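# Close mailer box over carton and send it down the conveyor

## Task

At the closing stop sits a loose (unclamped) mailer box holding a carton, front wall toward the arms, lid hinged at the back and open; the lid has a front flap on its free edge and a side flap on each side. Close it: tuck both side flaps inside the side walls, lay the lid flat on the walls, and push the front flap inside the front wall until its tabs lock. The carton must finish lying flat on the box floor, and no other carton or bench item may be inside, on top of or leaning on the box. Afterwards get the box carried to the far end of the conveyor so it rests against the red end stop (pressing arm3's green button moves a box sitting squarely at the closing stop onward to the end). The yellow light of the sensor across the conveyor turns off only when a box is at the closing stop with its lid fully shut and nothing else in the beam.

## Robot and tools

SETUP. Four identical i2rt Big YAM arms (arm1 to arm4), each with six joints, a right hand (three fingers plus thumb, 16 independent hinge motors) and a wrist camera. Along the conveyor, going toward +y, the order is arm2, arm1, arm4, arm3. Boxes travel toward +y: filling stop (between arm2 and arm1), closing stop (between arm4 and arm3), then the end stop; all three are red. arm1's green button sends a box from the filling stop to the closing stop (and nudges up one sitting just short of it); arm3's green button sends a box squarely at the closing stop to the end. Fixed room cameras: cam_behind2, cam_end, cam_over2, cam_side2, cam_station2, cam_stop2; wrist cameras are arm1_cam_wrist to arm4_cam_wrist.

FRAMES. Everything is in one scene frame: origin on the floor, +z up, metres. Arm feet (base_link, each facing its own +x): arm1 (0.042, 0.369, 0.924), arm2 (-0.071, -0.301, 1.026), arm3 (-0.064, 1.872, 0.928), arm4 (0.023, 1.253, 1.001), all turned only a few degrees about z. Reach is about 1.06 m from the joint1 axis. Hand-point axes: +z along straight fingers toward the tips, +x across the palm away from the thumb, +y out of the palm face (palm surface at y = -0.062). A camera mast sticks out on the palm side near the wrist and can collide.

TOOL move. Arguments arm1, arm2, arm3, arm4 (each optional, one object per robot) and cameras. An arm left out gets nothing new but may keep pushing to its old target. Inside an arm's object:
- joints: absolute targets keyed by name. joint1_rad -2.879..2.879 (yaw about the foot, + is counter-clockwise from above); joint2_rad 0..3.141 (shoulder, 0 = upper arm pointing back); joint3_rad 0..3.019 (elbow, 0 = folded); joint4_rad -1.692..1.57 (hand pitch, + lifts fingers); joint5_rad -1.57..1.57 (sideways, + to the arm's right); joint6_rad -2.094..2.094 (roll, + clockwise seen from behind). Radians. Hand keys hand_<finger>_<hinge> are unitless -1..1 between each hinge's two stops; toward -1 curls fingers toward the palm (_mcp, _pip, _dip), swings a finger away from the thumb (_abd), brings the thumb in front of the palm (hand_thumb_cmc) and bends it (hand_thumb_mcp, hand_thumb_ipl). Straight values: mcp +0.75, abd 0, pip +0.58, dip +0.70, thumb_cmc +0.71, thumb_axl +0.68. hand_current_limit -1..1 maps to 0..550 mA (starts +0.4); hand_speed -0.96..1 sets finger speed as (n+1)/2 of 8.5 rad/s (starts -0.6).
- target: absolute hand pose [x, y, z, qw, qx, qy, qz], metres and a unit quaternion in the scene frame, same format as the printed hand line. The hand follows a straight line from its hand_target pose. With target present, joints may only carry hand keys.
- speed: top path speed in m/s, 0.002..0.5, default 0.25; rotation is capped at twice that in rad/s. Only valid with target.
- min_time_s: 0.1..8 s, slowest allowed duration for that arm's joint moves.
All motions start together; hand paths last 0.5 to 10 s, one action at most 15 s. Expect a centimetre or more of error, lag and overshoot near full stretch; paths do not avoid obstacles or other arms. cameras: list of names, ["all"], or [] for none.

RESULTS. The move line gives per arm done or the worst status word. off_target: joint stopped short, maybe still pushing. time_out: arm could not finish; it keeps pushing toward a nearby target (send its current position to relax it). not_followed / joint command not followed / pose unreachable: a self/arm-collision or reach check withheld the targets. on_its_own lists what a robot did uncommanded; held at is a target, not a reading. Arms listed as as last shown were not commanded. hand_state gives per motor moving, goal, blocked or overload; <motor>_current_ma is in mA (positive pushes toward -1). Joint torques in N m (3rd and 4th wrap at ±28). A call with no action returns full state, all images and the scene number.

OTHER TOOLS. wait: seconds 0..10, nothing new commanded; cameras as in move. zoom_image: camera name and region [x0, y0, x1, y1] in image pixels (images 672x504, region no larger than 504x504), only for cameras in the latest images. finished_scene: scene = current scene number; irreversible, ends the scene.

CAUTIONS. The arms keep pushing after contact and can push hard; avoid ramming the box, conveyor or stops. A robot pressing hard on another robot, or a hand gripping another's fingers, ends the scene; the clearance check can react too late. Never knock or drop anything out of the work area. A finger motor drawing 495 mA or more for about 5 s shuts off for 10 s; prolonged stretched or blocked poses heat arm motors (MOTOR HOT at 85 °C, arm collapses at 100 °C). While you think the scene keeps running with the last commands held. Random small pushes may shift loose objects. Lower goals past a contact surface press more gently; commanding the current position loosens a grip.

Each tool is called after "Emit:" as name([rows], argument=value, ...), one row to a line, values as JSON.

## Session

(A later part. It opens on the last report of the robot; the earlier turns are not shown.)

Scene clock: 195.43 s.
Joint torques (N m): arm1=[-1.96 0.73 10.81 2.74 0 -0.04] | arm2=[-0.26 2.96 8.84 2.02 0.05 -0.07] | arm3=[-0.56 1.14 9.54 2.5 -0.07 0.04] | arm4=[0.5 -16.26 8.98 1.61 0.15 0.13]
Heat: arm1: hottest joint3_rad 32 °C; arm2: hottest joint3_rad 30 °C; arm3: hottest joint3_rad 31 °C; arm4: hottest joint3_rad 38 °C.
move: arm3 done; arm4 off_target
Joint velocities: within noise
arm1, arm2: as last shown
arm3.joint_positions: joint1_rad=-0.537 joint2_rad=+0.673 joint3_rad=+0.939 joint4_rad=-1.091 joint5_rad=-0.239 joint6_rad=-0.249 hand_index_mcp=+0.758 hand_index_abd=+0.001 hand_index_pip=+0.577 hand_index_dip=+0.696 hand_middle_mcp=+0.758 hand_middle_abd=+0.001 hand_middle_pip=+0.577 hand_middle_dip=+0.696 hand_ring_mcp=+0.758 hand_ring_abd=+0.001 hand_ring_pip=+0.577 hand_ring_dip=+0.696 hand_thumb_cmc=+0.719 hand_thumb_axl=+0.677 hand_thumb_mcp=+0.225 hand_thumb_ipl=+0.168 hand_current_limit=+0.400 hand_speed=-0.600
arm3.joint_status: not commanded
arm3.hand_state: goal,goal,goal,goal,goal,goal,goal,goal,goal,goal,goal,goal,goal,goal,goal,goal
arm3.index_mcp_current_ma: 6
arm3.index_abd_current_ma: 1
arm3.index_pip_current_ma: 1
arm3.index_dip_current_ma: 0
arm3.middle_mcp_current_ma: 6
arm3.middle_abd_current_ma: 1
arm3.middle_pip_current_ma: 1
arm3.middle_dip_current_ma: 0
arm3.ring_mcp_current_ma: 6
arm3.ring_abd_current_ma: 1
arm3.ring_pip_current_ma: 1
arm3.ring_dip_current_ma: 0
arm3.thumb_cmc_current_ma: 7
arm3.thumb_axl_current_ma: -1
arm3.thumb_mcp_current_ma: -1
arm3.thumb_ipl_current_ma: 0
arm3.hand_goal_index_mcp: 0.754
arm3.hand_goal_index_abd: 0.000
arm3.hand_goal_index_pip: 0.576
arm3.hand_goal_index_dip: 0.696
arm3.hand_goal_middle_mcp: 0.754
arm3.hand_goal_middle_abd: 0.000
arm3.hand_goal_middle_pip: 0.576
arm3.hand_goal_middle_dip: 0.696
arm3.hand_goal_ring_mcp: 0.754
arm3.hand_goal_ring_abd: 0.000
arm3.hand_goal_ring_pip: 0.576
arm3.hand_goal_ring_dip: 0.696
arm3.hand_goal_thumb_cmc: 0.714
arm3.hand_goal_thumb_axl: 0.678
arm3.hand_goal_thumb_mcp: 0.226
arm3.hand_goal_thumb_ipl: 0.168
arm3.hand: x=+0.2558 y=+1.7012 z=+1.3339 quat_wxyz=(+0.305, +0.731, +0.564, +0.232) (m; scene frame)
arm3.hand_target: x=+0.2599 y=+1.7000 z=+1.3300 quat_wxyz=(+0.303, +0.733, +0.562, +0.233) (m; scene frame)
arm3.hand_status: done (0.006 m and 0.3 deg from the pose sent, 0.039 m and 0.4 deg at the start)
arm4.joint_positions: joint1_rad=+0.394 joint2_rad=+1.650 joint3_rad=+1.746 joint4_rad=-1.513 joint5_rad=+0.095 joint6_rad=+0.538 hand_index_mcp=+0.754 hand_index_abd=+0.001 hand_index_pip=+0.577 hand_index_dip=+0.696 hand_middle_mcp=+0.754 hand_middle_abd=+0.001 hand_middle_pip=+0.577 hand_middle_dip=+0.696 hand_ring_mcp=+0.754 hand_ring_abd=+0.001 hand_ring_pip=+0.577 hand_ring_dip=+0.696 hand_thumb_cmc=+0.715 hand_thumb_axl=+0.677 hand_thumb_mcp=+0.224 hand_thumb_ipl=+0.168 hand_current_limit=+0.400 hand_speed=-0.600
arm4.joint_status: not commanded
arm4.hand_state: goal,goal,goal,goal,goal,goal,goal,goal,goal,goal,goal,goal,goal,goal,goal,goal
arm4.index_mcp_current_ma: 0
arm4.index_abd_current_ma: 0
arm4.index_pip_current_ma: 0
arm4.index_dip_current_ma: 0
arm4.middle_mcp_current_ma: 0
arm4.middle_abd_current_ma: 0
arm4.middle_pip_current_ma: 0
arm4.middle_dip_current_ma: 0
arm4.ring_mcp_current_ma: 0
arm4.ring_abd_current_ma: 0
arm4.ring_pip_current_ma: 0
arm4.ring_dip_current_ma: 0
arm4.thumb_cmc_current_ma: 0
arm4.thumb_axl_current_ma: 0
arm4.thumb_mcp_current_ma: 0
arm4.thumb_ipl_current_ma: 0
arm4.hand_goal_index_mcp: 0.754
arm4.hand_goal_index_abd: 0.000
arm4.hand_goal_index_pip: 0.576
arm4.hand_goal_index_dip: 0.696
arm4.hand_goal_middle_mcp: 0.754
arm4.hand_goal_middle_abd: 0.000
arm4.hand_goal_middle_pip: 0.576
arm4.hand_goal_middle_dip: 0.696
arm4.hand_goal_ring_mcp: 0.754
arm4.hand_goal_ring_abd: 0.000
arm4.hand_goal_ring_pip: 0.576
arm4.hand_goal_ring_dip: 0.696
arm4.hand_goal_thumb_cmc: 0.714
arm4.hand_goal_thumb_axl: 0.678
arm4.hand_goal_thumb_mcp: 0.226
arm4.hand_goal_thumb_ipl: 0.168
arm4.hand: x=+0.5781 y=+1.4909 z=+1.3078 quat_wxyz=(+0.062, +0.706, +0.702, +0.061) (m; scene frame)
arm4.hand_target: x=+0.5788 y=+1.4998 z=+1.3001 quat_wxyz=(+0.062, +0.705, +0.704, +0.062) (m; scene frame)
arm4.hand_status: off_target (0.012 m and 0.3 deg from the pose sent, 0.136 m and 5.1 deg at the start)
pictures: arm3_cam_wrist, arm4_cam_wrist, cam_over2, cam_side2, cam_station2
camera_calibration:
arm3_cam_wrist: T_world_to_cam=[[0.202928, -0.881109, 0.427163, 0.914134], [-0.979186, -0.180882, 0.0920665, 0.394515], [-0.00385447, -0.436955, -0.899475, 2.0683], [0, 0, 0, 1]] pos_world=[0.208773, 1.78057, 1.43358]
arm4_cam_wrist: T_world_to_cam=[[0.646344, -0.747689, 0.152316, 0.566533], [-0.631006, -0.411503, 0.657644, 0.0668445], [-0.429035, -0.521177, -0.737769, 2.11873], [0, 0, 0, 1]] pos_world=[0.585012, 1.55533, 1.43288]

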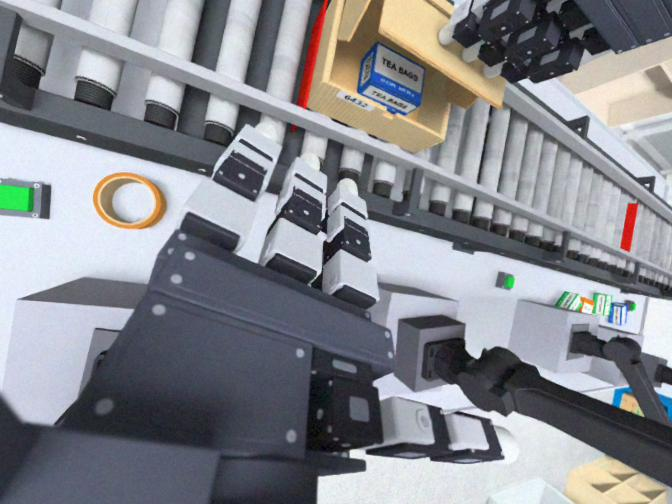

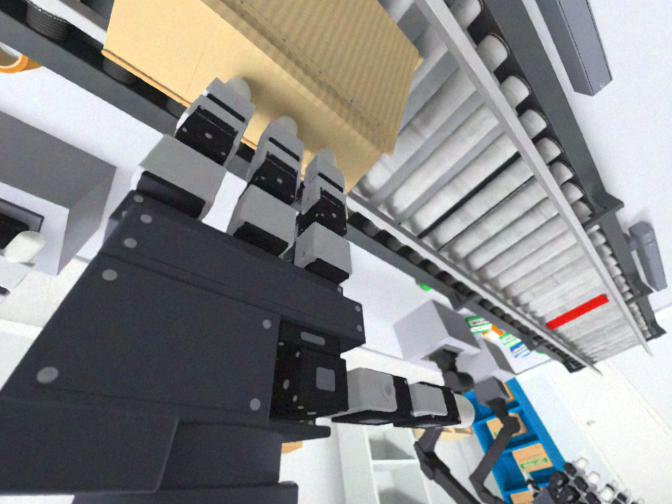

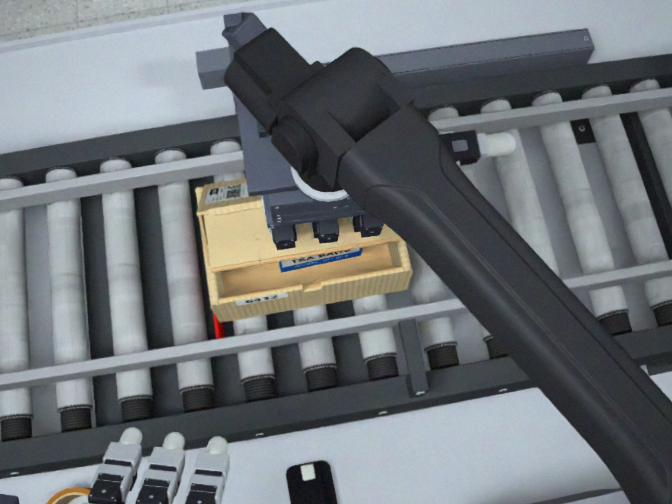

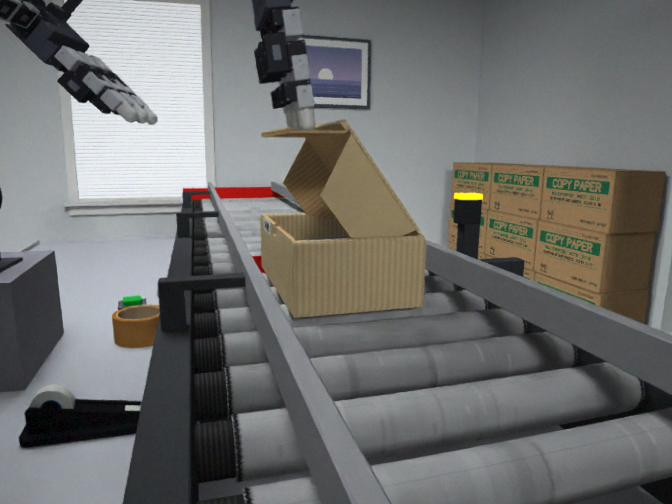

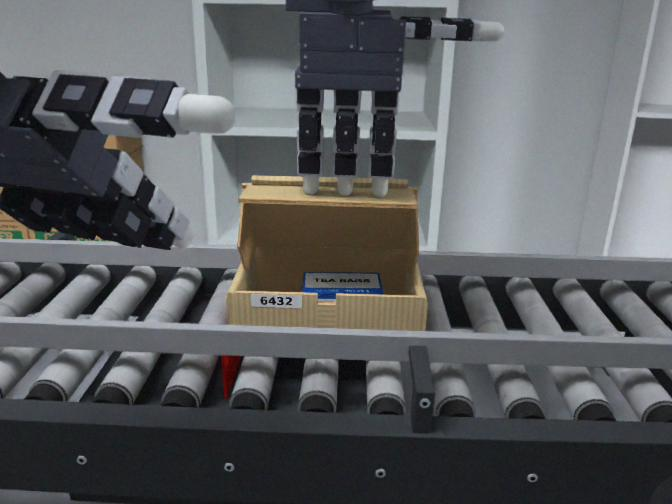

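Emit:
move(arm4={"target": [0.580, 1.50, 1.255, 0.0616, 0.7044, 0.7044, 0.0616], "speed": 0.1}, cameras=["arm3_cam_wrist", "cam_side2", "cam_over2", "cam_station2"])

Scene clock: 207.80 s.
Joint torques (N m): arm1=[-1.85 0.79 10.78 2.74 0.01 -0.04] | arm2=[-0.26 2.96 8.84 2.02 0.05 -0.07] | arm3=[-0.56 1.38 9.55 2.5 -0.08 0.06] | arm4=[0.21 -16.21 8.76 1.84 0.24 0.08]
Heat: arm1: hottest joint3_rad 32 °C; arm2: hottest joint3_rad 30 °C; arm3: hottest joint3_rad 31 °C; arm4: hottest joint3_rad 36 °C.
move: arm4 off_target
Joint velocities: within noise
arm1, arm2, arm3: as last shown
arm3.hand_target: x=+0.2599 y=+1.7001 z=+1.3300 quat_wxyz=(+0.303, +0.733, +0.562, +0.233) (m; scene frame)
arm4.joint_positions: joint1_rad=+0.395 joint2_rad=+1.650 joint3_rad=+1.632 joint4_rad=-1.399 joint5_rad=+0.094 joint6_rad=+0.538 hand_index_mcp=+0.754 hand_index_abd=+0.001 hand_index_pip=+0.577 hand_index_dip=+0.696 hand_middle_mcp=+0.755 hand_middle_abd=+0.001 hand_middle_pip=+0.577 hand_middle_dip=+0.696 hand_ring_mcp=+0.758 hand_ring_abd=+0.001 hand_ring_pip=+0.577 hand_ring_dip=+0.696 hand_thumb_cmc=+0.715 hand_thumb_axl=+0.677 hand_thumb_mcp=+0.224 hand_thumb_ipl=+0.168 hand_current_limit=+0.400 hand_speed=-0.600
arm4.joint_status: not commanded
arm4.hand_state: goal,goal,goal,goal,goal,goal,goal,goal,goal,goal,goal,goal,goal,goal,goal,goal
arm4.index_mcp_current_ma: 0
arm4.index_abd_current_ma: 0
arm4.index_pip_current_ma: 0
arm4.index_dip_current_ma: 0
arm4.middle_mcp_current_ma: 0
arm4.middle_abd_current_ma: 0
arm4.middle_pip_current_ma: 0
arm4.middle_dip_current_ma: 0
arm4.ring_mcp_current_ma: 0
arm4.ring_abd_current_ma: 0
arm4.ring_pip_current_ma: 0
arm4.ring_dip_current_ma: 0
arm4.thumb_cmc_current_ma: 0
arm4.thumb_axl_current_ma: 0
arm4.thumb_mcp_current_ma: 0
arm4.thumb_ipl_current_ma: 0
arm4.hand_goal_index_mcp: 0.754
arm4.hand_goal_index_abd: 0.000
arm4.hand_goal_index_pip: 0.576
arm4.hand_goal_index_dip: 0.696
arm4.hand_goal_middle_mcp: 0.754
arm4.hand_goal_middle_abd: 0.000
arm4.hand_goal_middle_pip: 0.576
arm4.hand_goal_middle_dip: 0.696
arm4.hand_goal_ring_mcp: 0.754
arm4.hand_goal_ring_abd: 0.000
arm4.hand_goal_ring_pip: 0.576
arm4.hand_goal_ring_dip: 0.696
arm4.hand_goal_thumb_cmc: 0.714
arm4.hand_goal_thumb_axl: 0.678
arm4.hand_goal_thumb_mcp: 0.226
arm4.hand_goal_thumb_ipl: 0.168
arm4.hand: x=+0.5790 y=+1.4923 z=+1.2642 quat_wxyz=(+0.062, +0.706, +0.703, +0.061) (m; scene frame)
arm4.hand_target: x=+0.5797 y=+1.4998 z=+1.2551 quat_wxyz=(+0.062, +0.704, +0.704, +0.061) (m; scene frame)
arm4.hand_status: off_target (0.012 m and 0.3 deg from the pose sent, 0.054 m and 0.3 deg at the start)
pictures: arm3_cam_wrist, cam_over2, cam_side2, cam_station2
camera_calibration:
arm3_cam_wrist: T_world_to_cam=[[0.202928, -0.881109, 0.427163, 0.914134], [-0.979186, -0.180882, 0.0920665, 0.394515], [-0.00385447, -0.436955, -0.899475, 2.0683], [0, 0, 0, 1]] pos_world=[0.208773, 1.78057, 1.43358]

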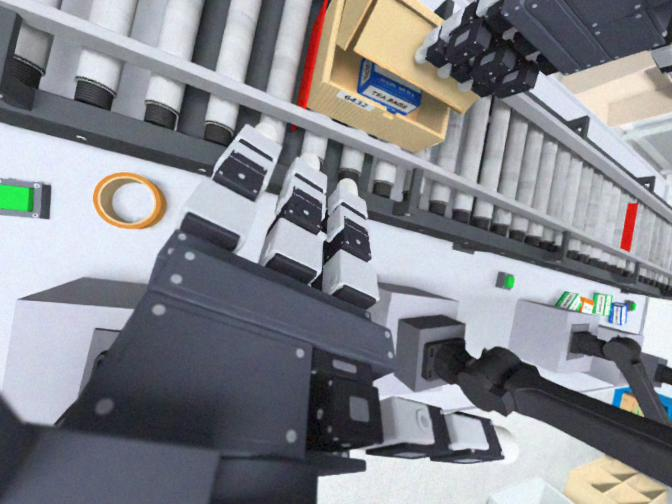

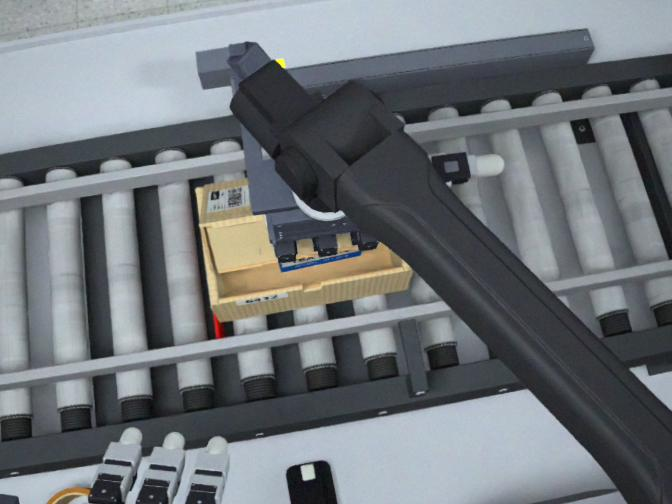

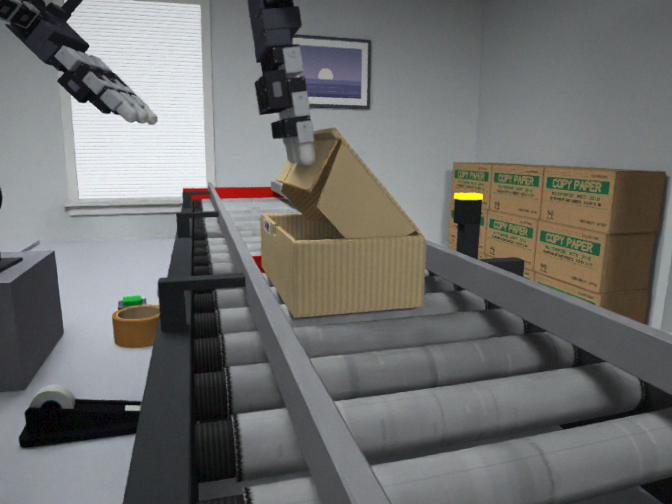

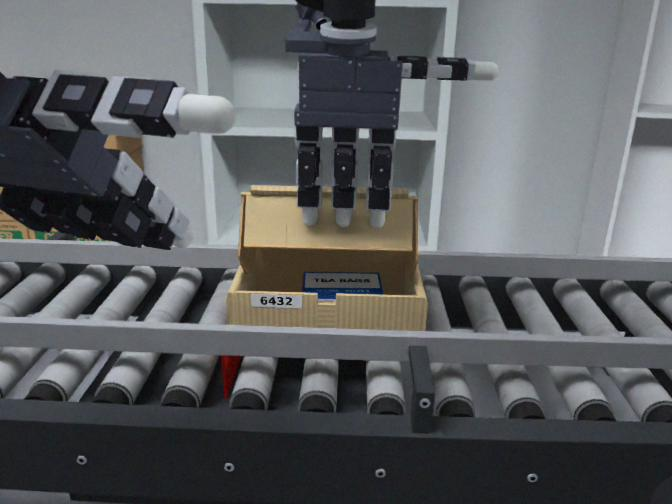

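Emit:
move(arm4={"target": [0.593, 1.50, 1.235, 0.0616, 0.7044, 0.7044, 0.0616], "speed": 0.1}, cameras=["cam_side2"])

Emit:
move(arm4={"target": [0.57, 1.50, 1.31, 0.0616, 0.7044, 0.7044, 0.0616], "speed": 0.15}, cameras=["cam_side2", "cam_station2"])

Scene clock: 214.10 s.
Joint torques (N m): arm1=[-1.85 0.79 10.81 2.71 0 -0.05] | arm2=[-0.26 2.9 8.84 2 0.05 -0.07] | arm3=[-0.5 1.2 9.59 2.5 -0.08 0.04] | arm4=[-1.03 -16.67 9.22 1.99 0.25 0]
Heat: arm1: hottest joint3_rad 32 °C; arm2: hottest joint3_rad 30 °C; arm3: hottest joint3_rad 31 °C; arm4: hottest joint3_rad 35 °C.
move: arm4 off_target
Joint velocities: within noise
arm1, arm2, arm3: as last shown
arm4.joint_positions: joint1_rad=+0.395 joint2_rad=+1.678 joint3_rad=+1.617 joint4_rad=-1.354 joint5_rad=+0.092 joint6_rad=+0.537 hand_index_mcp=+0.754 hand_index_abd=+0.001 hand_index_pip=+0.577 hand_index_dip=+0.696 hand_middle_mcp=+0.757 hand_middle_abd=+0.002 hand_middle_pip=+0.577 hand_middle_dip=+0.696 hand_ring_mcp=+0.761 hand_ring_abd=+0.004 hand_ring_pip=+0.579 hand_ring_dip=+0.696 hand_thumb_cmc=+0.715 hand_thumb_axl=+0.677 hand_thumb_mcp=+0.224 hand_thumb_ipl=+0.168 hand_current_limit=+0.400 hand_speed=-0.600
arm4.joint_status: not commanded
arm4.hand_state: goal,goal,goal,goal,goal,goal,goal,goal,goal,goal,goal,goal,goal,goal,goal,goal
arm4.index_mcp_current_ma: 0
arm4.index_abd_current_ma: 0
arm4.index_pip_current_ma: 0
arm4.index_dip_current_ma: 0
arm4.middle_mcp_current_ma: 0
arm4.middle_abd_current_ma: 0
arm4.middle_pip_current_ma: 0
arm4.middle_dip_current_ma: 0
arm4.ring_mcp_current_ma: 1
arm4.ring_abd_current_ma: 0
arm4.ring_pip_current_ma: 0
arm4.ring_dip_current_ma: 0
arm4.thumb_cmc_current_ma: 0
arm4.thumb_axl_current_ma: 0
arm4.thumb_mcp_current_ma: 0
arm4.thumb_ipl_current_ma: 0
arm4.hand_goal_index_mcp: 0.754
arm4.hand_goal_index_abd: 0.000
arm4.hand_goal_index_pip: 0.576
arm4.hand_goal_index_dip: 0.696
arm4.hand_goal_middle_mcp: 0.754
arm4.hand_goal_middle_abd: 0.000
arm4.hand_goal_middle_pip: 0.576
arm4.hand_goal_middle_dip: 0.696
arm4.hand_goal_ring_mcp: 0.754
arm4.hand_goal_ring_abd: 0.000
arm4.hand_goal_ring_pip: 0.576
arm4.hand_goal_ring_dip: 0.696
arm4.hand_goal_thumb_cmc: 0.714
arm4.hand_goal_thumb_axl: 0.678
arm4.hand_goal_thumb_mcp: 0.226
arm4.hand_goal_thumb_ipl: 0.168
arm4.hand: x=+0.5875 y=+1.4980 z=+1.2453 quat_wxyz=(+0.061, +0.706, +0.703, +0.062) (m; scene frame)
arm4.hand_target: x=+0.5928 y=+1.4998 z=+1.2350 quat_wxyz=(+0.062, +0.704, +0.704, +0.062) (m; scene frame)
arm4.hand_status: off_target (0.012 m and 0.2 deg from the pose sent, 0.033 m and 0.3 deg at the start)
pictures: cam_side2

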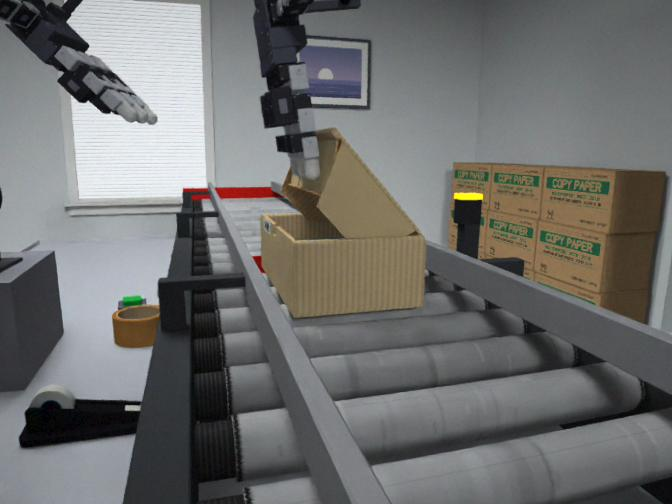

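Scene clock: 215.47 s.
Joint torques (N m): arm1=[-1.9 0.73 10.81 2.71 0 -0.05] | arm2=[-0.26 2.96 8.85 2.02 0.05 -0.07] | arm3=[-0.56 1.2 9.55 2.47 -0.08 0.06] | arm4=[0.15 -16.62 14.61 0.29 0.22 0.14]
Heat: arm1: hottest joint3_rad 32 °C; arm2: hottest joint3_rad 30 °C; arm3: hottest joint3_rad 31 °C; arm4: hottest joint3_rad 35 °C.
move: arm4 off_target
Joint velocities: within noise
arm1, arm2, arm3: as last shown
arm4.joint_positions: joint1_rad=+0.402 joint2_rad=+1.639 joint3_rad=+1.685 joint4_rad=-1.505 joint5_rad=+0.094 joint6_rad=+0.547 hand_index_mcp=+0.754 hand_index_abd=+0.001 hand_index_pip=+0.577 hand_index_dip=+0.696 hand_middle_mcp=+0.756 hand_middle_abd=+0.001 hand_middle_pip=+0.577 hand_middle_dip=+0.696 hand_ring_mcp=+0.756 hand_ring_abd=+0.000 hand_ring_pip=+0.578 hand_ring_dip=+0.696 hand_thumb_cmc=+0.715 hand_thumb_axl=+0.677 hand_thumb_mcp=+0.224 hand_thumb_ipl=+0.168 hand_current_limit=+0.400 hand_speed=-0.600
arm4.joint_status: not commanded
arm4.hand_state: goal,goal,goal,goal,goal,goal,goal,goal,goal,goal,goal,goal,goal,goal,goal,goal
arm4.index_mcp_current_ma: 0
arm4.index_abd_current_ma: 0
arm4.index_pip_current_ma: 0
arm4.index_dip_current_ma: 0
arm4.middle_mcp_current_ma: 0
arm4.middle_abd_current_ma: 0
arm4.middle_pip_current_ma: 0
arm4.middle_dip_current_ma: 0
arm4.ring_mcp_current_ma: 0
arm4.ring_abd_current_ma: 0
arm4.ring_pip_current_ma: 0
arm4.ring_dip_current_ma: 0
arm4.thumb_cmc_current_ma: 0
arm4.thumb_axl_current_ma: 0
arm4.thumb_mcp_current_ma: 0
arm4.thumb_ipl_current_ma: 0
arm4.hand_goal_index_mcp: 0.754
arm4.hand_goal_index_abd: 0.000
arm4.hand_goal_index_pip: 0.576
arm4.hand_goal_index_dip: 0.696
arm4.hand_goal_middle_mcp: 0.754
arm4.hand_goal_middle_abd: 0.000
arm4.hand_goal_middle_pip: 0.576
arm4.hand_goal_middle_dip: 0.696
arm4.hand_goal_ring_mcp: 0.754
arm4.hand_goal_ring_abd: 0.000
arm4.hand_goal_ring_pip: 0.576
arm4.hand_goal_ring_dip: 0.696
arm4.hand_goal_thumb_cmc: 0.714
arm4.hand_goal_thumb_axl: 0.678
arm4.hand_goal_thumb_mcp: 0.226
arm4.hand_goal_thumb_ipl: 0.168
arm4.hand: x=+0.5653 y=+1.4882 z=+1.2859 quat_wxyz=(+0.056, +0.707, +0.704, +0.041) (m; scene frame)
arm4.hand_target: x=+0.5691 y=+1.4994 z=+1.3098 quat_wxyz=(+0.061, +0.704, +0.704, +0.062) (m; scene frame)
arm4.hand_status: off_target (0.027 m and 2.4 deg from the pose sent, 0.067 m and 0.2 deg at the start)
pictures: cam_side2, cam_station2

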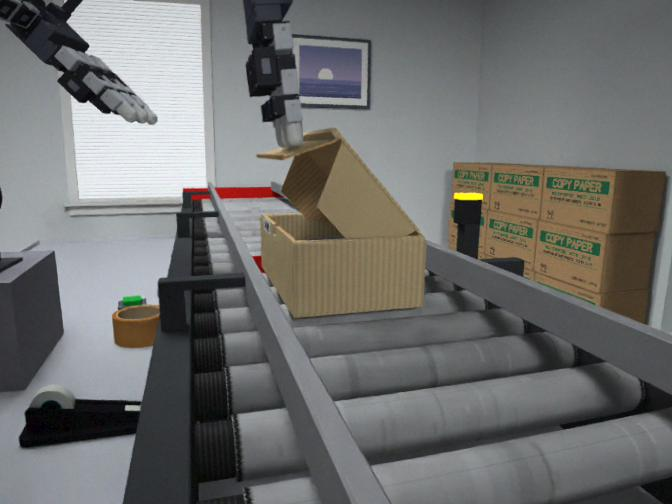

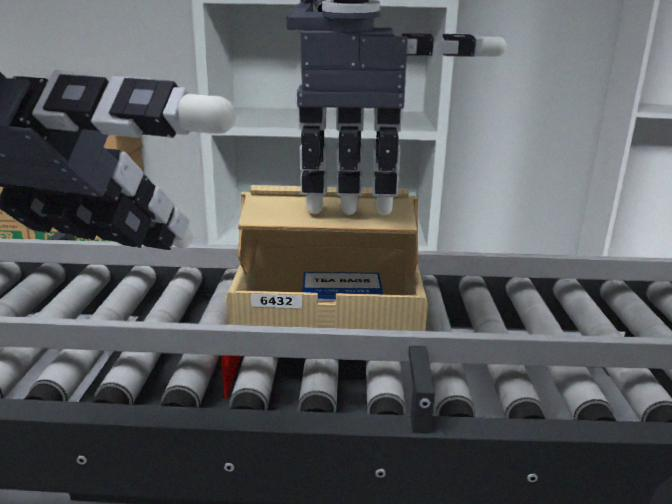

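Emit:
move(arm4={"target": [0.60, 1.455, 1.38, 0.0923, 0.7011, 0.7011, 0.0923], "speed": 0.2}, arm3={"target": [0.42, 1.62, 1.33, 0.183, 0.683, 0.683, 0.183], "speed": 0.2, "joints": {"hand_thumb_cmc": -0.571, "hand_thumb_mcp": -0.28, "hand_thumb_ipl": -0.32}}, cameras=["arm3_cam_wrist", "cam_side2", "cam_over2", "cam_station2"])

Scene clock: 261.93 s.
Joint torques (N m): arm1=[-1.85 0.79 10.8 2.71 0.01 -0.05] | arm2=[-0.32 2.96 8.85 2.02 0.05 -0.07] | arm3=[-1.73 -6.24 13.71 0.96 -0.54 -0.11] | arm4=[-1.79 -17.2 14.93 0.59 0.21 0]
Heat: arm1: hottest joint3_rad 33 °C; arm2: hottest joint3_rad 30 °C; arm3: hottest joint3_rad 31 °C; arm4: hottest joint3_rad 41 °C.
move: arm3 off_target; arm4 off_target
Joint velocities: within noise
arm1, arm2: as last shown
arm3.joint_positions: joint1_rad=-0.545 joint2_rad=+1.306 joint3_rad=+1.430 joint4_rad=-1.284 joint5_rad=-0.292 joint6_rad=-0.539 hand_index_mcp=+0.758 hand_index_abd=+0.001 hand_index_pip=+0.577 hand_index_dip=+0.696 hand_middle_mcp=+0.758 hand_middle_abd=+0.001 hand_middle_pip=+0.577 hand_middle_dip=+0.696 hand_ring_mcp=+0.758 hand_ring_abd=+0.001 hand_ring_pip=+0.577 hand_ring_dip=+0.696 hand_thumb_cmc=-0.566 hand_thumb_axl=+0.677 hand_thumb_mcp=-0.282 hand_thumb_ipl=-0.319 hand_current_limit=+0.400 hand_speed=-0.600
arm3.joint_status: all done
arm3.hand_state: goal,goal,goal,goal,goal,goal,goal,goal,goal,goal,goal,goal,goal,goal,goal,goal
arm3.index_mcp_current_ma: 6
arm3.index_abd_current_ma: 1
arm3.index_pip_current_ma: 1
arm3.index_dip_current_ma: 0
arm3.middle_mcp_current_ma: 6
arm3.middle_abd_current_ma: 1
arm3.middle_pip_current_ma: 1
arm3.middle_dip_current_ma: 0
arm3.ring_mcp_current_ma: 6
arm3.ring_abd_current_ma: 1
arm3.ring_pip_current_ma: 1
arm3.ring_dip_current_ma: 0
arm3.thumb_cmc_current_ma: 6
arm3.thumb_axl_current_ma: -1
arm3.thumb_mcp_current_ma: -2
arm3.thumb_ipl_current_ma: 2
arm3.hand_goal_index_mcp: 0.754
arm3.hand_goal_index_abd: 0.000
arm3.hand_goal_index_pip: 0.576
arm3.hand_goal_index_dip: 0.696
arm3.hand_goal_middle_mcp: 0.754
arm3.hand_goal_middle_abd: 0.000
arm3.hand_goal_middle_pip: 0.576
arm3.hand_goal_middle_dip: 0.696
arm3.hand_goal_ring_mcp: 0.754
arm3.hand_goal_ring_abd: 0.000
arm3.hand_goal_ring_pip: 0.576
arm3.hand_goal_ring_dip: 0.696
arm3.hand_goal_thumb_cmc: -0.570
arm3.hand_goal_thumb_axl: 0.678
arm3.hand_goal_thumb_mcp: -0.280
arm3.hand_goal_thumb_ipl: -0.320
arm3.hand: x=+0.4141 y=+1.6269 z=+1.3158 quat_wxyz=(+0.174, +0.687, +0.682, +0.182) (m; scene frame)
arm3.hand_target: x=+0.4195 y=+1.6202 z=+1.3299 quat_wxyz=(+0.184, +0.683, +0.683, +0.183) (m; scene frame)
arm3.hand_status: off_target (0.017 m and 1.2 deg from the pose sent, 0.183 m and 21.1 deg at the start)
arm4.joint_positions: joint1_rad=+0.336 joint2_rad=+1.635 joint3_rad=+1.821 joint4_rad=-1.569 joint5_rad=+0.122 joint6_rad=+0.461 hand_index_mcp=+0.754 hand_index_abd=+0.001 hand_index_pip=+0.577 hand_index_dip=+0.696 hand_middle_mcp=+0.756 hand_middle_abd=+0.001 hand_middle_pip=+0.577 hand_middle_dip=+0.696 hand_ring_mcp=+0.756 hand_ring_abd=+0.000 hand_ring_pip=+0.578 hand_ring_dip=+0.696 hand_thumb_cmc=+0.715 hand_thumb_axl=+0.677 hand_thumb_mcp=+0.224 hand_thumb_ipl=+0.168 hand_current_limit=+0.400 hand_speed=-0.600
arm4.joint_status: not commanded
arm4.hand_state: goal,goal,goal,goal,goal,goal,goal,goal,goal,goal,goal,goal,goal,goal,goal,goal
arm4.index_mcp_current_ma: 0
arm4.index_abd_current_ma: 0
arm4.index_pip_current_ma: 0
arm4.index_dip_current_ma: 0
arm4.middle_mcp_current_ma: 0
arm4.middle_abd_current_ma: 0
arm4.middle_pip_current_ma: 0
arm4.middle_dip_current_ma: 0
arm4.ring_mcp_current_ma: 0
arm4.ring_abd_current_ma: 0
arm4.ring_pip_current_ma: 0
arm4.ring_dip_current_ma: 0
arm4.thumb_cmc_current_ma: 0
arm4.thumb_axl_current_ma: 0
arm4.thumb_mcp_current_ma: 0
arm4.thumb_ipl_current_ma: 0
arm4.hand_goal_index_mcp: 0.754
arm4.hand_goal_index_abd: 0.000
arm4.hand_goal_index_pip: 0.576
arm4.hand_goal_index_dip: 0.696
arm4.hand_goal_middle_mcp: 0.754
arm4.hand_goal_middle_abd: 0.000
arm4.hand_goal_middle_pip: 0.576
arm4.hand_goal_middle_dip: 0.696
arm4.hand_goal_ring_mcp: 0.754
arm4.hand_goal_ring_abd: 0.000
arm4.hand_goal_ring_pip: 0.576
arm4.hand_goal_ring_dip: 0.696
arm4.hand_goal_thumb_cmc: 0.714
arm4.hand_goal_thumb_axl: 0.678
arm4.hand_goal_thumb_mcp: 0.226
arm4.hand_goal_thumb_ipl: 0.168
arm4.hand: x=+0.5926 y=+1.4592 z=+1.3487 quat_wxyz=(+0.084, +0.700, +0.706, +0.068) (m; scene frame)
arm4.hand_target: x=+0.5987 y=+1.4545 z=+1.3796 quat_wxyz=(+0.093, +0.701, +0.701, +0.093) (m; scene frame)
arm4.hand_status: off_target (0.032 m and 3.0 deg from the pose sent, 0.106 m and 7.2 deg at the start)
pictures: arm3_cam_wrist, cam_over2, cam_side2, cam_station2
camera_calibration:
arm3_cam_wrist: T_world_to_cam=[[0.518052, -0.807981, 0.280692, 0.767445], [-0.842799, -0.426176, 0.32873, 0.568882], [-0.145983, -0.406866, -0.901747, 2.03305], [0, 0, 0, 1]] pos_world=[0.378669, 1.68971, 1.43088]

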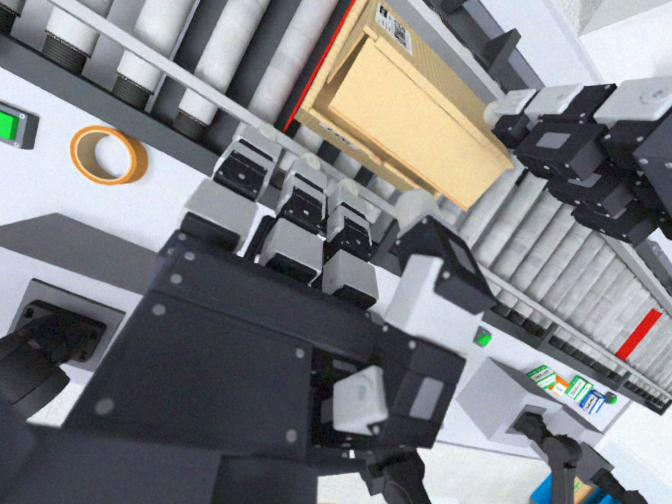

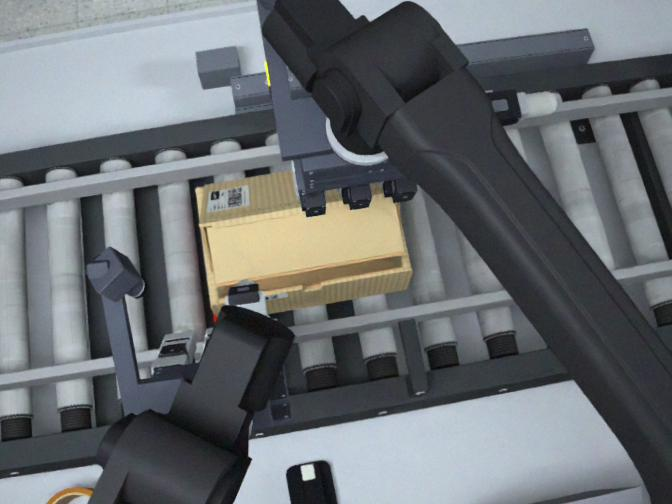

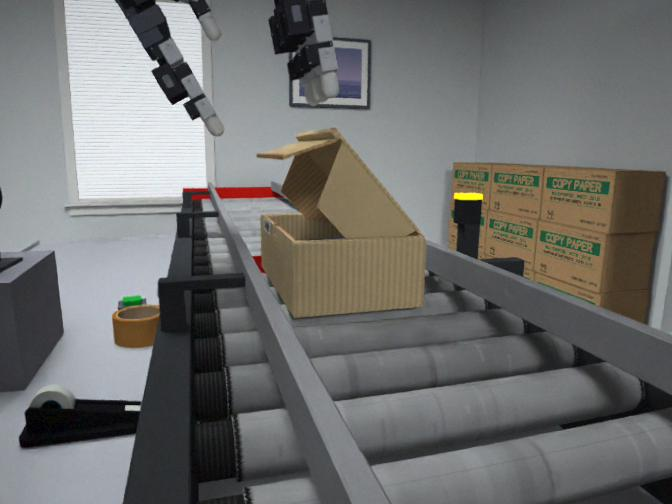

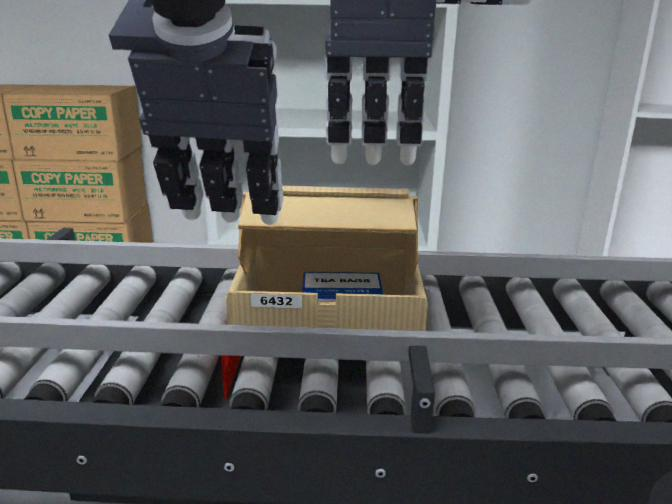

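Emit:
move(arm4={"target": [0.625, 1.435, 1.36, 0.0923, 0.7011, 0.7011, 0.0923], "speed": 0.1}, arm3={"target": [0.515, 1.59, 1.335, 0.183, 0.683, 0.683, 0.183], "speed": 0.15})

Emit:
move(arm3={"target": [0.545, 1.59, 1.27, 0.183, 0.683, 0.683, 0.183], "speed": 0.1}, cameras=["arm3_cam_wrist", "arm4_cam_wrist", "cam_side2", "cam_over2", "cam_station2"])

Scene clock: 273.97 s.
Joint torques (N m): arm1=[-1.85 0.73 10.81 2.7 0 -0.04] | arm2=[-0.21 2.9 8.85 2 0.05 -0.07] | arm3=[-0.67 -9.17 13.78 1.06 -0.24 0.1] | arm4=[-1.49 -15.62 13.44 1.69 0.13 0]
Heat: arm1: hottest joint3_rad 33 °C; arm2: hottest joint3_rad 30 °C; arm3: hottest joint3_rad 33 °C; arm4: hottest joint3_rad 42 °C.
move: arm3 off_target; arm4 off_target
Joint velocities: within noise
arm1, arm2: as last shown
arm3.joint_positions: joint1_rad=-0.497 joint2_rad=+1.549 joint3_rad=+1.703 joint4_rad=-1.291 joint5_rad=-0.275 joint6_rad=-0.504 hand_index_mcp=+0.758 hand_index_abd=+0.001 hand_index_pip=+0.577 hand_index_dip=+0.696 hand_middle_mcp=+0.758 hand_middle_abd=+0.001 hand_middle_pip=+0.577 hand_middle_dip=+0.696 hand_ring_mcp=+0.758 hand_ring_abd=+0.001 hand_ring_pip=+0.577 hand_ring_dip=+0.696 hand_thumb_cmc=-0.566 hand_thumb_axl=+0.677 hand_thumb_mcp=-0.282 hand_thumb_ipl=-0.319 hand_current_limit=+0.400 hand_speed=-0.600
arm3.joint_status: not commanded
arm3.hand_state: goal,goal,goal,goal,goal,goal,goal,goal,goal,goal,goal,goal,goal,goal,goal,goal
arm3.index_mcp_current_ma: 6
arm3.index_abd_current_ma: 1
arm3.index_pip_current_ma: 1
arm3.index_dip_current_ma: 0
arm3.middle_mcp_current_ma: 6
arm3.middle_abd_current_ma: 1
arm3.middle_pip_current_ma: 1
arm3.middle_dip_current_ma: 0
arm3.ring_mcp_current_ma: 6
arm3.ring_abd_current_ma: 1
arm3.ring_pip_current_ma: 1
arm3.ring_dip_current_ma: 0
arm3.thumb_cmc_current_ma: 5
arm3.thumb_axl_current_ma: -1
arm3.thumb_mcp_current_ma: -3
arm3.thumb_ipl_current_ma: 2
arm3.hand_goal_index_mcp: 0.754
arm3.hand_goal_index_abd: 0.000
arm3.hand_goal_index_pip: 0.576
arm3.hand_goal_index_dip: 0.696
arm3.hand_goal_middle_mcp: 0.754
arm3.hand_goal_middle_abd: 0.000
arm3.hand_goal_middle_pip: 0.576
arm3.hand_goal_middle_dip: 0.696
arm3.hand_goal_ring_mcp: 0.754
arm3.hand_goal_ring_abd: 0.000
arm3.hand_goal_ring_pip: 0.576
arm3.hand_goal_ring_dip: 0.696
arm3.hand_goal_thumb_cmc: -0.570
arm3.hand_goal_thumb_axl: 0.678
arm3.hand_goal_thumb_mcp: -0.280
arm3.hand_goal_thumb_ipl: -0.320
arm3.hand: x=+0.5049 y=+1.5935 z=+1.3273 quat_wxyz=(+0.179, +0.682, +0.685, +0.183) (m; scene frame)
arm3.hand_target: x=+0.5146 y=+1.5904 z=+1.3348 quat_wxyz=(+0.183, +0.683, +0.683, +0.183) (m; scene frame)
arm3.hand_status: off_target (0.013 m and 0.5 deg from the pose sent, 0.109 m and 1.2 deg at the start)
arm4.joint_positions: joint1_rad=+0.278 joint2_rad=+1.643 joint3_rad=+1.821 joint4_rad=-1.544 joint5_rad=+0.109 joint6_rad=+0.405 hand_index_mcp=+0.754 hand_index_abd=+0.001 hand_index_pip=+0.577 hand_index_dip=+0.696 hand_middle_mcp=+0.756 hand_middle_abd=+0.001 hand_middle_pip=+0.577 hand_middle_dip=+0.696 hand_ring_mcp=+0.756 hand_ring_abd=+0.000 hand_ring_pip=+0.578 hand_ring_dip=+0.696 hand_thumb_cmc=+0.715 hand_thumb_axl=+0.677 hand_thumb_mcp=+0.224 hand_thumb_ipl=+0.168 hand_current_limit=+0.400 hand_speed=-0.600
arm4.joint_status: not commanded
arm4.hand_state: goal,goal,goal,goal,goal,goal,goal,goal,goal,goal,goal,goal,goal,goal,goal,goal
arm4.index_mcp_current_ma: 0
arm4.index_abd_current_ma: 0
arm4.index_pip_current_ma: 0
arm4.index_dip_current_ma: 0
arm4.middle_mcp_current_ma: 0
arm4.middle_abd_current_ma: 0
arm4.middle_pip_current_ma: 0
arm4.middle_dip_current_ma: 0
arm4.ring_mcp_current_ma: 0
arm4.ring_abd_current_ma: 0
arm4.ring_pip_current_ma: 0
arm4.ring_dip_current_ma: 0
arm4.thumb_cmc_current_ma: 0
arm4.thumb_axl_current_ma: 0
arm4.thumb_mcp_current_ma: 0
arm4.thumb_ipl_current_ma: 0
arm4.hand_goal_index_mcp: 0.754
arm4.hand_goal_index_abd: 0.000
arm4.hand_goal_index_pip: 0.576
arm4.hand_goal_index_dip: 0.696
arm4.hand_goal_middle_mcp: 0.754
arm4.hand_goal_middle_abd: 0.000
arm4.hand_goal_middle_pip: 0.576
arm4.hand_goal_middle_dip: 0.696
arm4.hand_goal_ring_mcp: 0.754
arm4.hand_goal_ring_abd: 0.000
arm4.hand_goal_ring_pip: 0.576
arm4.hand_goal_ring_dip: 0.696
arm4.hand_goal_thumb_cmc: 0.714
arm4.hand_goal_thumb_axl: 0.678
arm4.hand_goal_thumb_mcp: 0.226
arm4.hand_goal_thumb_ipl: 0.168
arm4.hand: x=+0.6108 y=+1.4359 z=+1.3465 quat_wxyz=(+0.085, +0.700, +0.705, +0.074) (m; scene frame)
arm4.hand_target: x=+0.6242 y=+1.4347 z=+1.3600 quat_wxyz=(+0.093, +0.701, +0.701, +0.092) (m; scene frame)
arm4.hand_status: off_target (0.020 m and 2.3 deg from the pose sent, 0.042 m and 3.0 deg at the start)
pictures: none

Scene clock: 275.33 s.
Joint torques (N m): arm1=[-1.9 0.67 10.81 2.71 0.01 -0.04] | arm2=[-0.32 2.96 8.84 2.02 0.05 -0.07] | arm3=[-0.32 -8.64 9.01 2.17 -0.18 0.11] | arm4=[-1.61 -16.26 13.5 1.63 0.13 -0.01]
Heat: arm1: hottest joint3_rad 33 °C; arm2: hottest joint3_rad 30 °C; arm3: hottest joint3_rad 33 °C; arm4: hottest joint3_rad 42 °C.
move: arm3 off_target
Joint velocities: within noise
arm1.joint_positions: joint1_rad=+0.114 joint2_rad=+0.518 joint3_rad=+1.353 joint4_rad=-1.272 joint5_rad=+0.009 joint6_rad=+1.033 hand_index_mcp=+0.755 hand_index_abd=+0.000 hand_index_pip=+0.577 hand_index_dip=+0.696 hand_middle_mcp=+0.755 hand_middle_abd=+0.000 hand_middle_pip=+0.577 hand_middle_dip=+0.696 hand_ring_mcp=+0.756 hand_ring_abd=+0.000 hand_ring_pip=+0.577 hand_ring_dip=+0.696 hand_thumb_cmc=+0.715 hand_thumb_axl=+0.677 hand_thumb_mcp=+0.226 hand_thumb_ipl=+0.168 hand_current_limit=+0.400 hand_speed=-0.600
arm1.joint_status: not commanded
arm1.hand_state: goal,goal,goal,goal,goal,goal,goal,goal,goal,goal,goal,goal,goal,goal,goal,goal
arm1.index_mcp_current_ma: 0
arm1.index_abd_current_ma: 0
arm1.index_pip_current_ma: 0
arm1.index_dip_current_ma: 0
arm1.middle_mcp_current_ma: 0
arm1.middle_abd_current_ma: 0
arm1.middle_pip_current_ma: 0
arm1.middle_dip_current_ma: 0
arm1.ring_mcp_current_ma: 0
arm1.ring_abd_current_ma: 0
arm1.ring_pip_current_ma: 0
arm1.ring_dip_current_ma: 0
arm1.thumb_cmc_current_ma: 0
arm1.thumb_axl_current_ma: 0
arm1.thumb_mcp_current_ma: 0
arm1.thumb_ipl_current_ma: 0
arm1.hand_goal_index_mcp: 0.754
arm1.hand_goal_index_abd: 0.000
arm1.hand_goal_index_pip: 0.576
arm1.hand_goal_index_dip: 0.696
arm1.hand_goal_middle_mcp: 0.754
arm1.hand_goal_middle_abd: 0.000
arm1.hand_goal_middle_pip: 0.576
arm1.hand_goal_middle_dip: 0.696
arm1.hand_goal_ring_mcp: 0.754
arm1.hand_goal_ring_abd: 0.000
arm1.hand_goal_ring_pip: 0.576
arm1.hand_goal_ring_dip: 0.696
arm1.hand_goal_thumb_cmc: 0.714
arm1.hand_goal_thumb_axl: 0.678
arm1.hand_goal_thumb_mcp: 0.226
arm1.hand_goal_thumb_ipl: 0.168
arm1.hand: x=+0.2655 y=+0.3229 z=+1.5033 quat_wxyz=(+0.095, +0.786, +0.298, +0.533) (m; scene frame)
arm1.hand_target: x=+0.2617 y=+0.3221 z=+1.5139 quat_wxyz=(+0.096, +0.780, +0.296, +0.544) (m; scene frame)
arm1.hand_status: not commanded
arm2.joint_positions: joint1_rad=-0.157 joint2_rad=+0.566 joint3_rad=+1.334 joint4_rad=-1.248 joint5_rad=+0.079 joint6_rad=+1.162 hand_index_mcp=+0.755 hand_index_abd=+0.000 hand_index_pip=+0.577 hand_index_dip=+0.696 hand_middle_mcp=+0.755 hand_middle_abd=+0.000 hand_middle_pip=+0.577 hand_middle_dip=+0.696 hand_ring_mcp=+0.755 hand_ring_abd=+0.000 hand_ring_pip=+0.577 hand_ring_dip=+0.696 hand_thumb_cmc=+0.793 hand_thumb_axl=+0.677 hand_thumb_mcp=+0.226 hand_thumb_ipl=+0.168 hand_current_limit=+0.400 hand_speed=-0.600
arm2.joint_status: not commanded
arm2.hand_state: goal,goal,goal,goal,goal,goal,goal,goal,goal,goal,goal,goal,overload,goal,goal,goal
arm2.index_mcp_current_ma: 1
arm2.index_abd_current_ma: 0
arm2.index_pip_current_ma: 1
arm2.index_dip_current_ma: 0
arm2.middle_mcp_current_ma: 1
arm2.middle_abd_current_ma: 0
arm2.middle_pip_current_ma: 1
arm2.middle_dip_current_ma: 0
arm2.ring_mcp_current_ma: 1
arm2.ring_abd_current_ma: 0
arm2.ring_pip_current_ma: 1
arm2.ring_dip_current_ma: 0
arm2.thumb_cmc_current_ma: 0
arm2.thumb_axl_current_ma: -1
arm2.thumb_mcp_current_ma: 0
arm2.thumb_ipl_current_ma: 0
arm2.hand_goal_index_mcp: 0.754
arm2.hand_goal_index_abd: 0.000
arm2.hand_goal_index_pip: 0.576
arm2.hand_goal_index_dip: 0.696
arm2.hand_goal_middle_mcp: 0.754
arm2.hand_goal_middle_abd: 0.000
arm2.hand_goal_middle_pip: 0.576
arm2.hand_goal_middle_dip: 0.696
arm2.hand_goal_ring_mcp: 0.754
arm2.hand_goal_ring_abd: 0.000
arm2.hand_goal_ring_pip: 0.576
arm2.hand_goal_ring_dip: 0.696
arm2.hand_goal_thumb_cmc: 0.714
arm2.hand_goal_thumb_axl: 0.678
arm2.hand_goal_thumb_mcp: 0.226
arm2.hand_goal_thumb_ipl: 0.168
arm2.hand: x=+0.1243 y=-0.4557 z=+1.5848 quat_wxyz=(+0.212, +0.852, +0.037, +0.477) (m; scene frame)
arm2.hand_target: x=+0.1211 y=-0.4546 z=+1.5950 quat_wxyz=(+0.215, +0.846, +0.036, +0.486) (m; scene frame)
arm2.hand_status: not commanded
arm3.joint_positions: joint1_rad=-0.469 joint2_rad=+1.581 joint3_rad=+1.645 joint4_rad=-1.150 joint5_rad=-0.262 joint6_rad=-0.475 hand_index_mcp=+0.762 hand_index_abd=-0.011 hand_index_pip=+0.579 hand_index_dip=+0.696 hand_middle_mcp=+0.759 hand_middle_abd=-0.003 hand_middle_pip=+0.577 hand_middle_dip=+0.696 hand_ring_mcp=+0.758 hand_ring_abd=+0.001 hand_ring_pip=+0.577 hand_ring_dip=+0.696 hand_thumb_cmc=-0.567 hand_thumb_axl=+0.677 hand_thumb_mcp=-0.282 hand_thumb_ipl=-0.319 hand_current_limit=+0.400 hand_speed=-0.600
arm3.joint_status: not commanded
arm3.hand_state: goal,goal,goal,goal,goal,goal,goal,goal,goal,goal,goal,goal,goal,goal,goal,goal
arm3.index_mcp_current_ma: 15
arm3.index_abd_current_ma: -17
arm3.index_pip_current_ma: 3
arm3.index_dip_current_ma: 0
arm3.middle_mcp_current_ma: 7
arm3.middle_abd_current_ma: -4
arm3.middle_pip_current_ma: 1
arm3.middle_dip_current_ma: 0
arm3.ring_mcp_current_ma: 6
arm3.ring_abd_current_ma: 0
arm3.ring_pip_current_ma: 1
arm3.ring_dip_current_ma: 0
arm3.thumb_cmc_current_ma: 5
arm3.thumb_axl_current_ma: -1
arm3.thumb_mcp_current_ma: -3
arm3.thumb_ipl_current_ma: 2
arm3.hand_goal_index_mcp: 0.754
arm3.hand_goal_index_abd: 0.000
arm3.hand_goal_index_pip: 0.576
arm3.hand_goal_index_dip: 0.696
arm3.hand_goal_middle_mcp: 0.754
arm3.hand_goal_middle_abd: 0.000
arm3.hand_goal_middle_pip: 0.576
arm3.hand_goal_middle_dip: 0.696
arm3.hand_goal_ring_mcp: 0.754
arm3.hand_goal_ring_abd: 0.000
arm3.hand_goal_ring_pip: 0.576
arm3.hand_goal_ring_dip: 0.696
arm3.hand_goal_thumb_cmc: -0.570
arm3.hand_goal_thumb_axl: 0.678
arm3.hand_goal_thumb_mcp: -0.280
arm3.hand_goal_thumb_ipl: -0.320
arm3.hand: x=+0.5329 y=+1.5928 z=+1.3000 quat_wxyz=(+0.200, +0.677, +0.683, +0.188) (m; scene frame)
arm3.hand_target: x=+0.5436 y=+1.5907 z=+1.2702 quat_wxyz=(+0.183, +0.683, +0.683, +0.183) (m; scene frame)
arm3.hand_status: off_target (0.032 m and 2.2 deg from the pose sent, 0.070 m and 0.5 deg at the start)
arm4: as last shown
pictures: arm3_cam_wrist, arm4_cam_wrist, cam_over2, cam_side2, cam_station2
camera_calibration:
arm3_cam_wrist: T_world_to_cam=[[0.510064, -0.794122, 0.330461, 0.600306], [-0.854336, -0.423199, 0.301683, 0.696252], [-0.0997222, -0.436203, -0.894306, 2.03466], [0, 0, 0, 1]] pos_world=[0.491539, 1.6589, 1.41119]
arm4_cam_wrist: T_world_to_cam=[[0.645904, -0.737529, 0.197127, 0.42368], [-0.659217, -0.4086, 0.631252, 0.0880433], [-0.385021, -0.537678, -0.750108, 2.14613], [0, 0, 0, 1]] pos_world=[0.610689, 1.50238, 1.47073]

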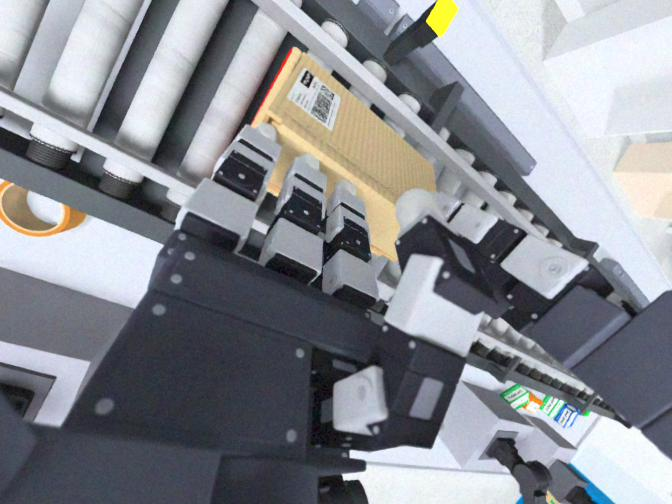

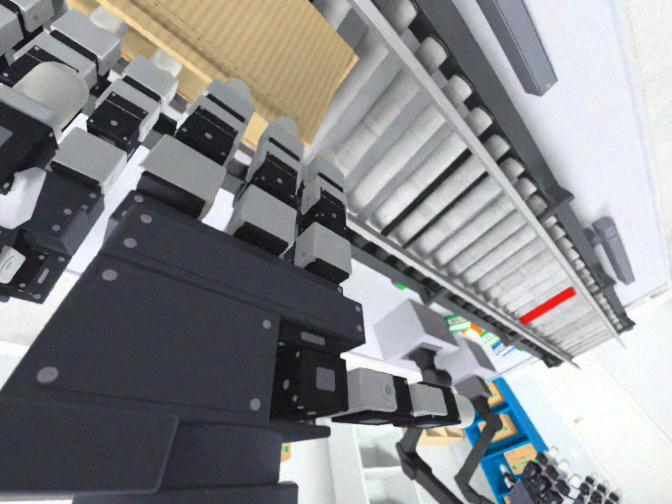

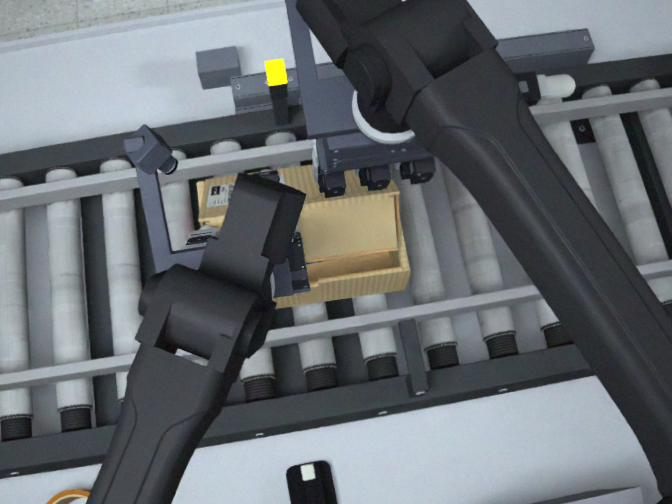

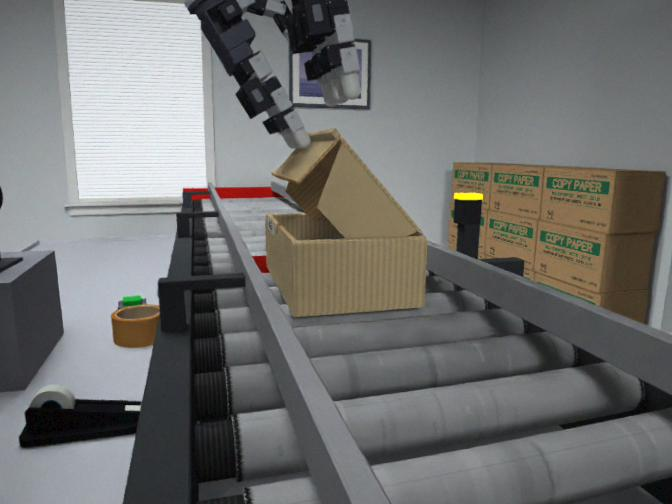

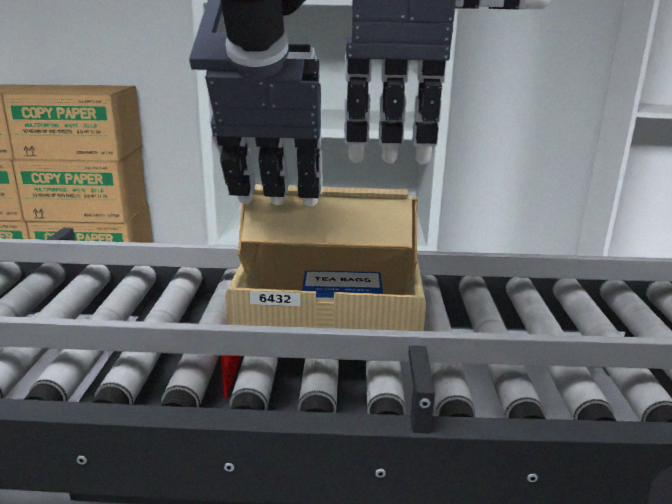

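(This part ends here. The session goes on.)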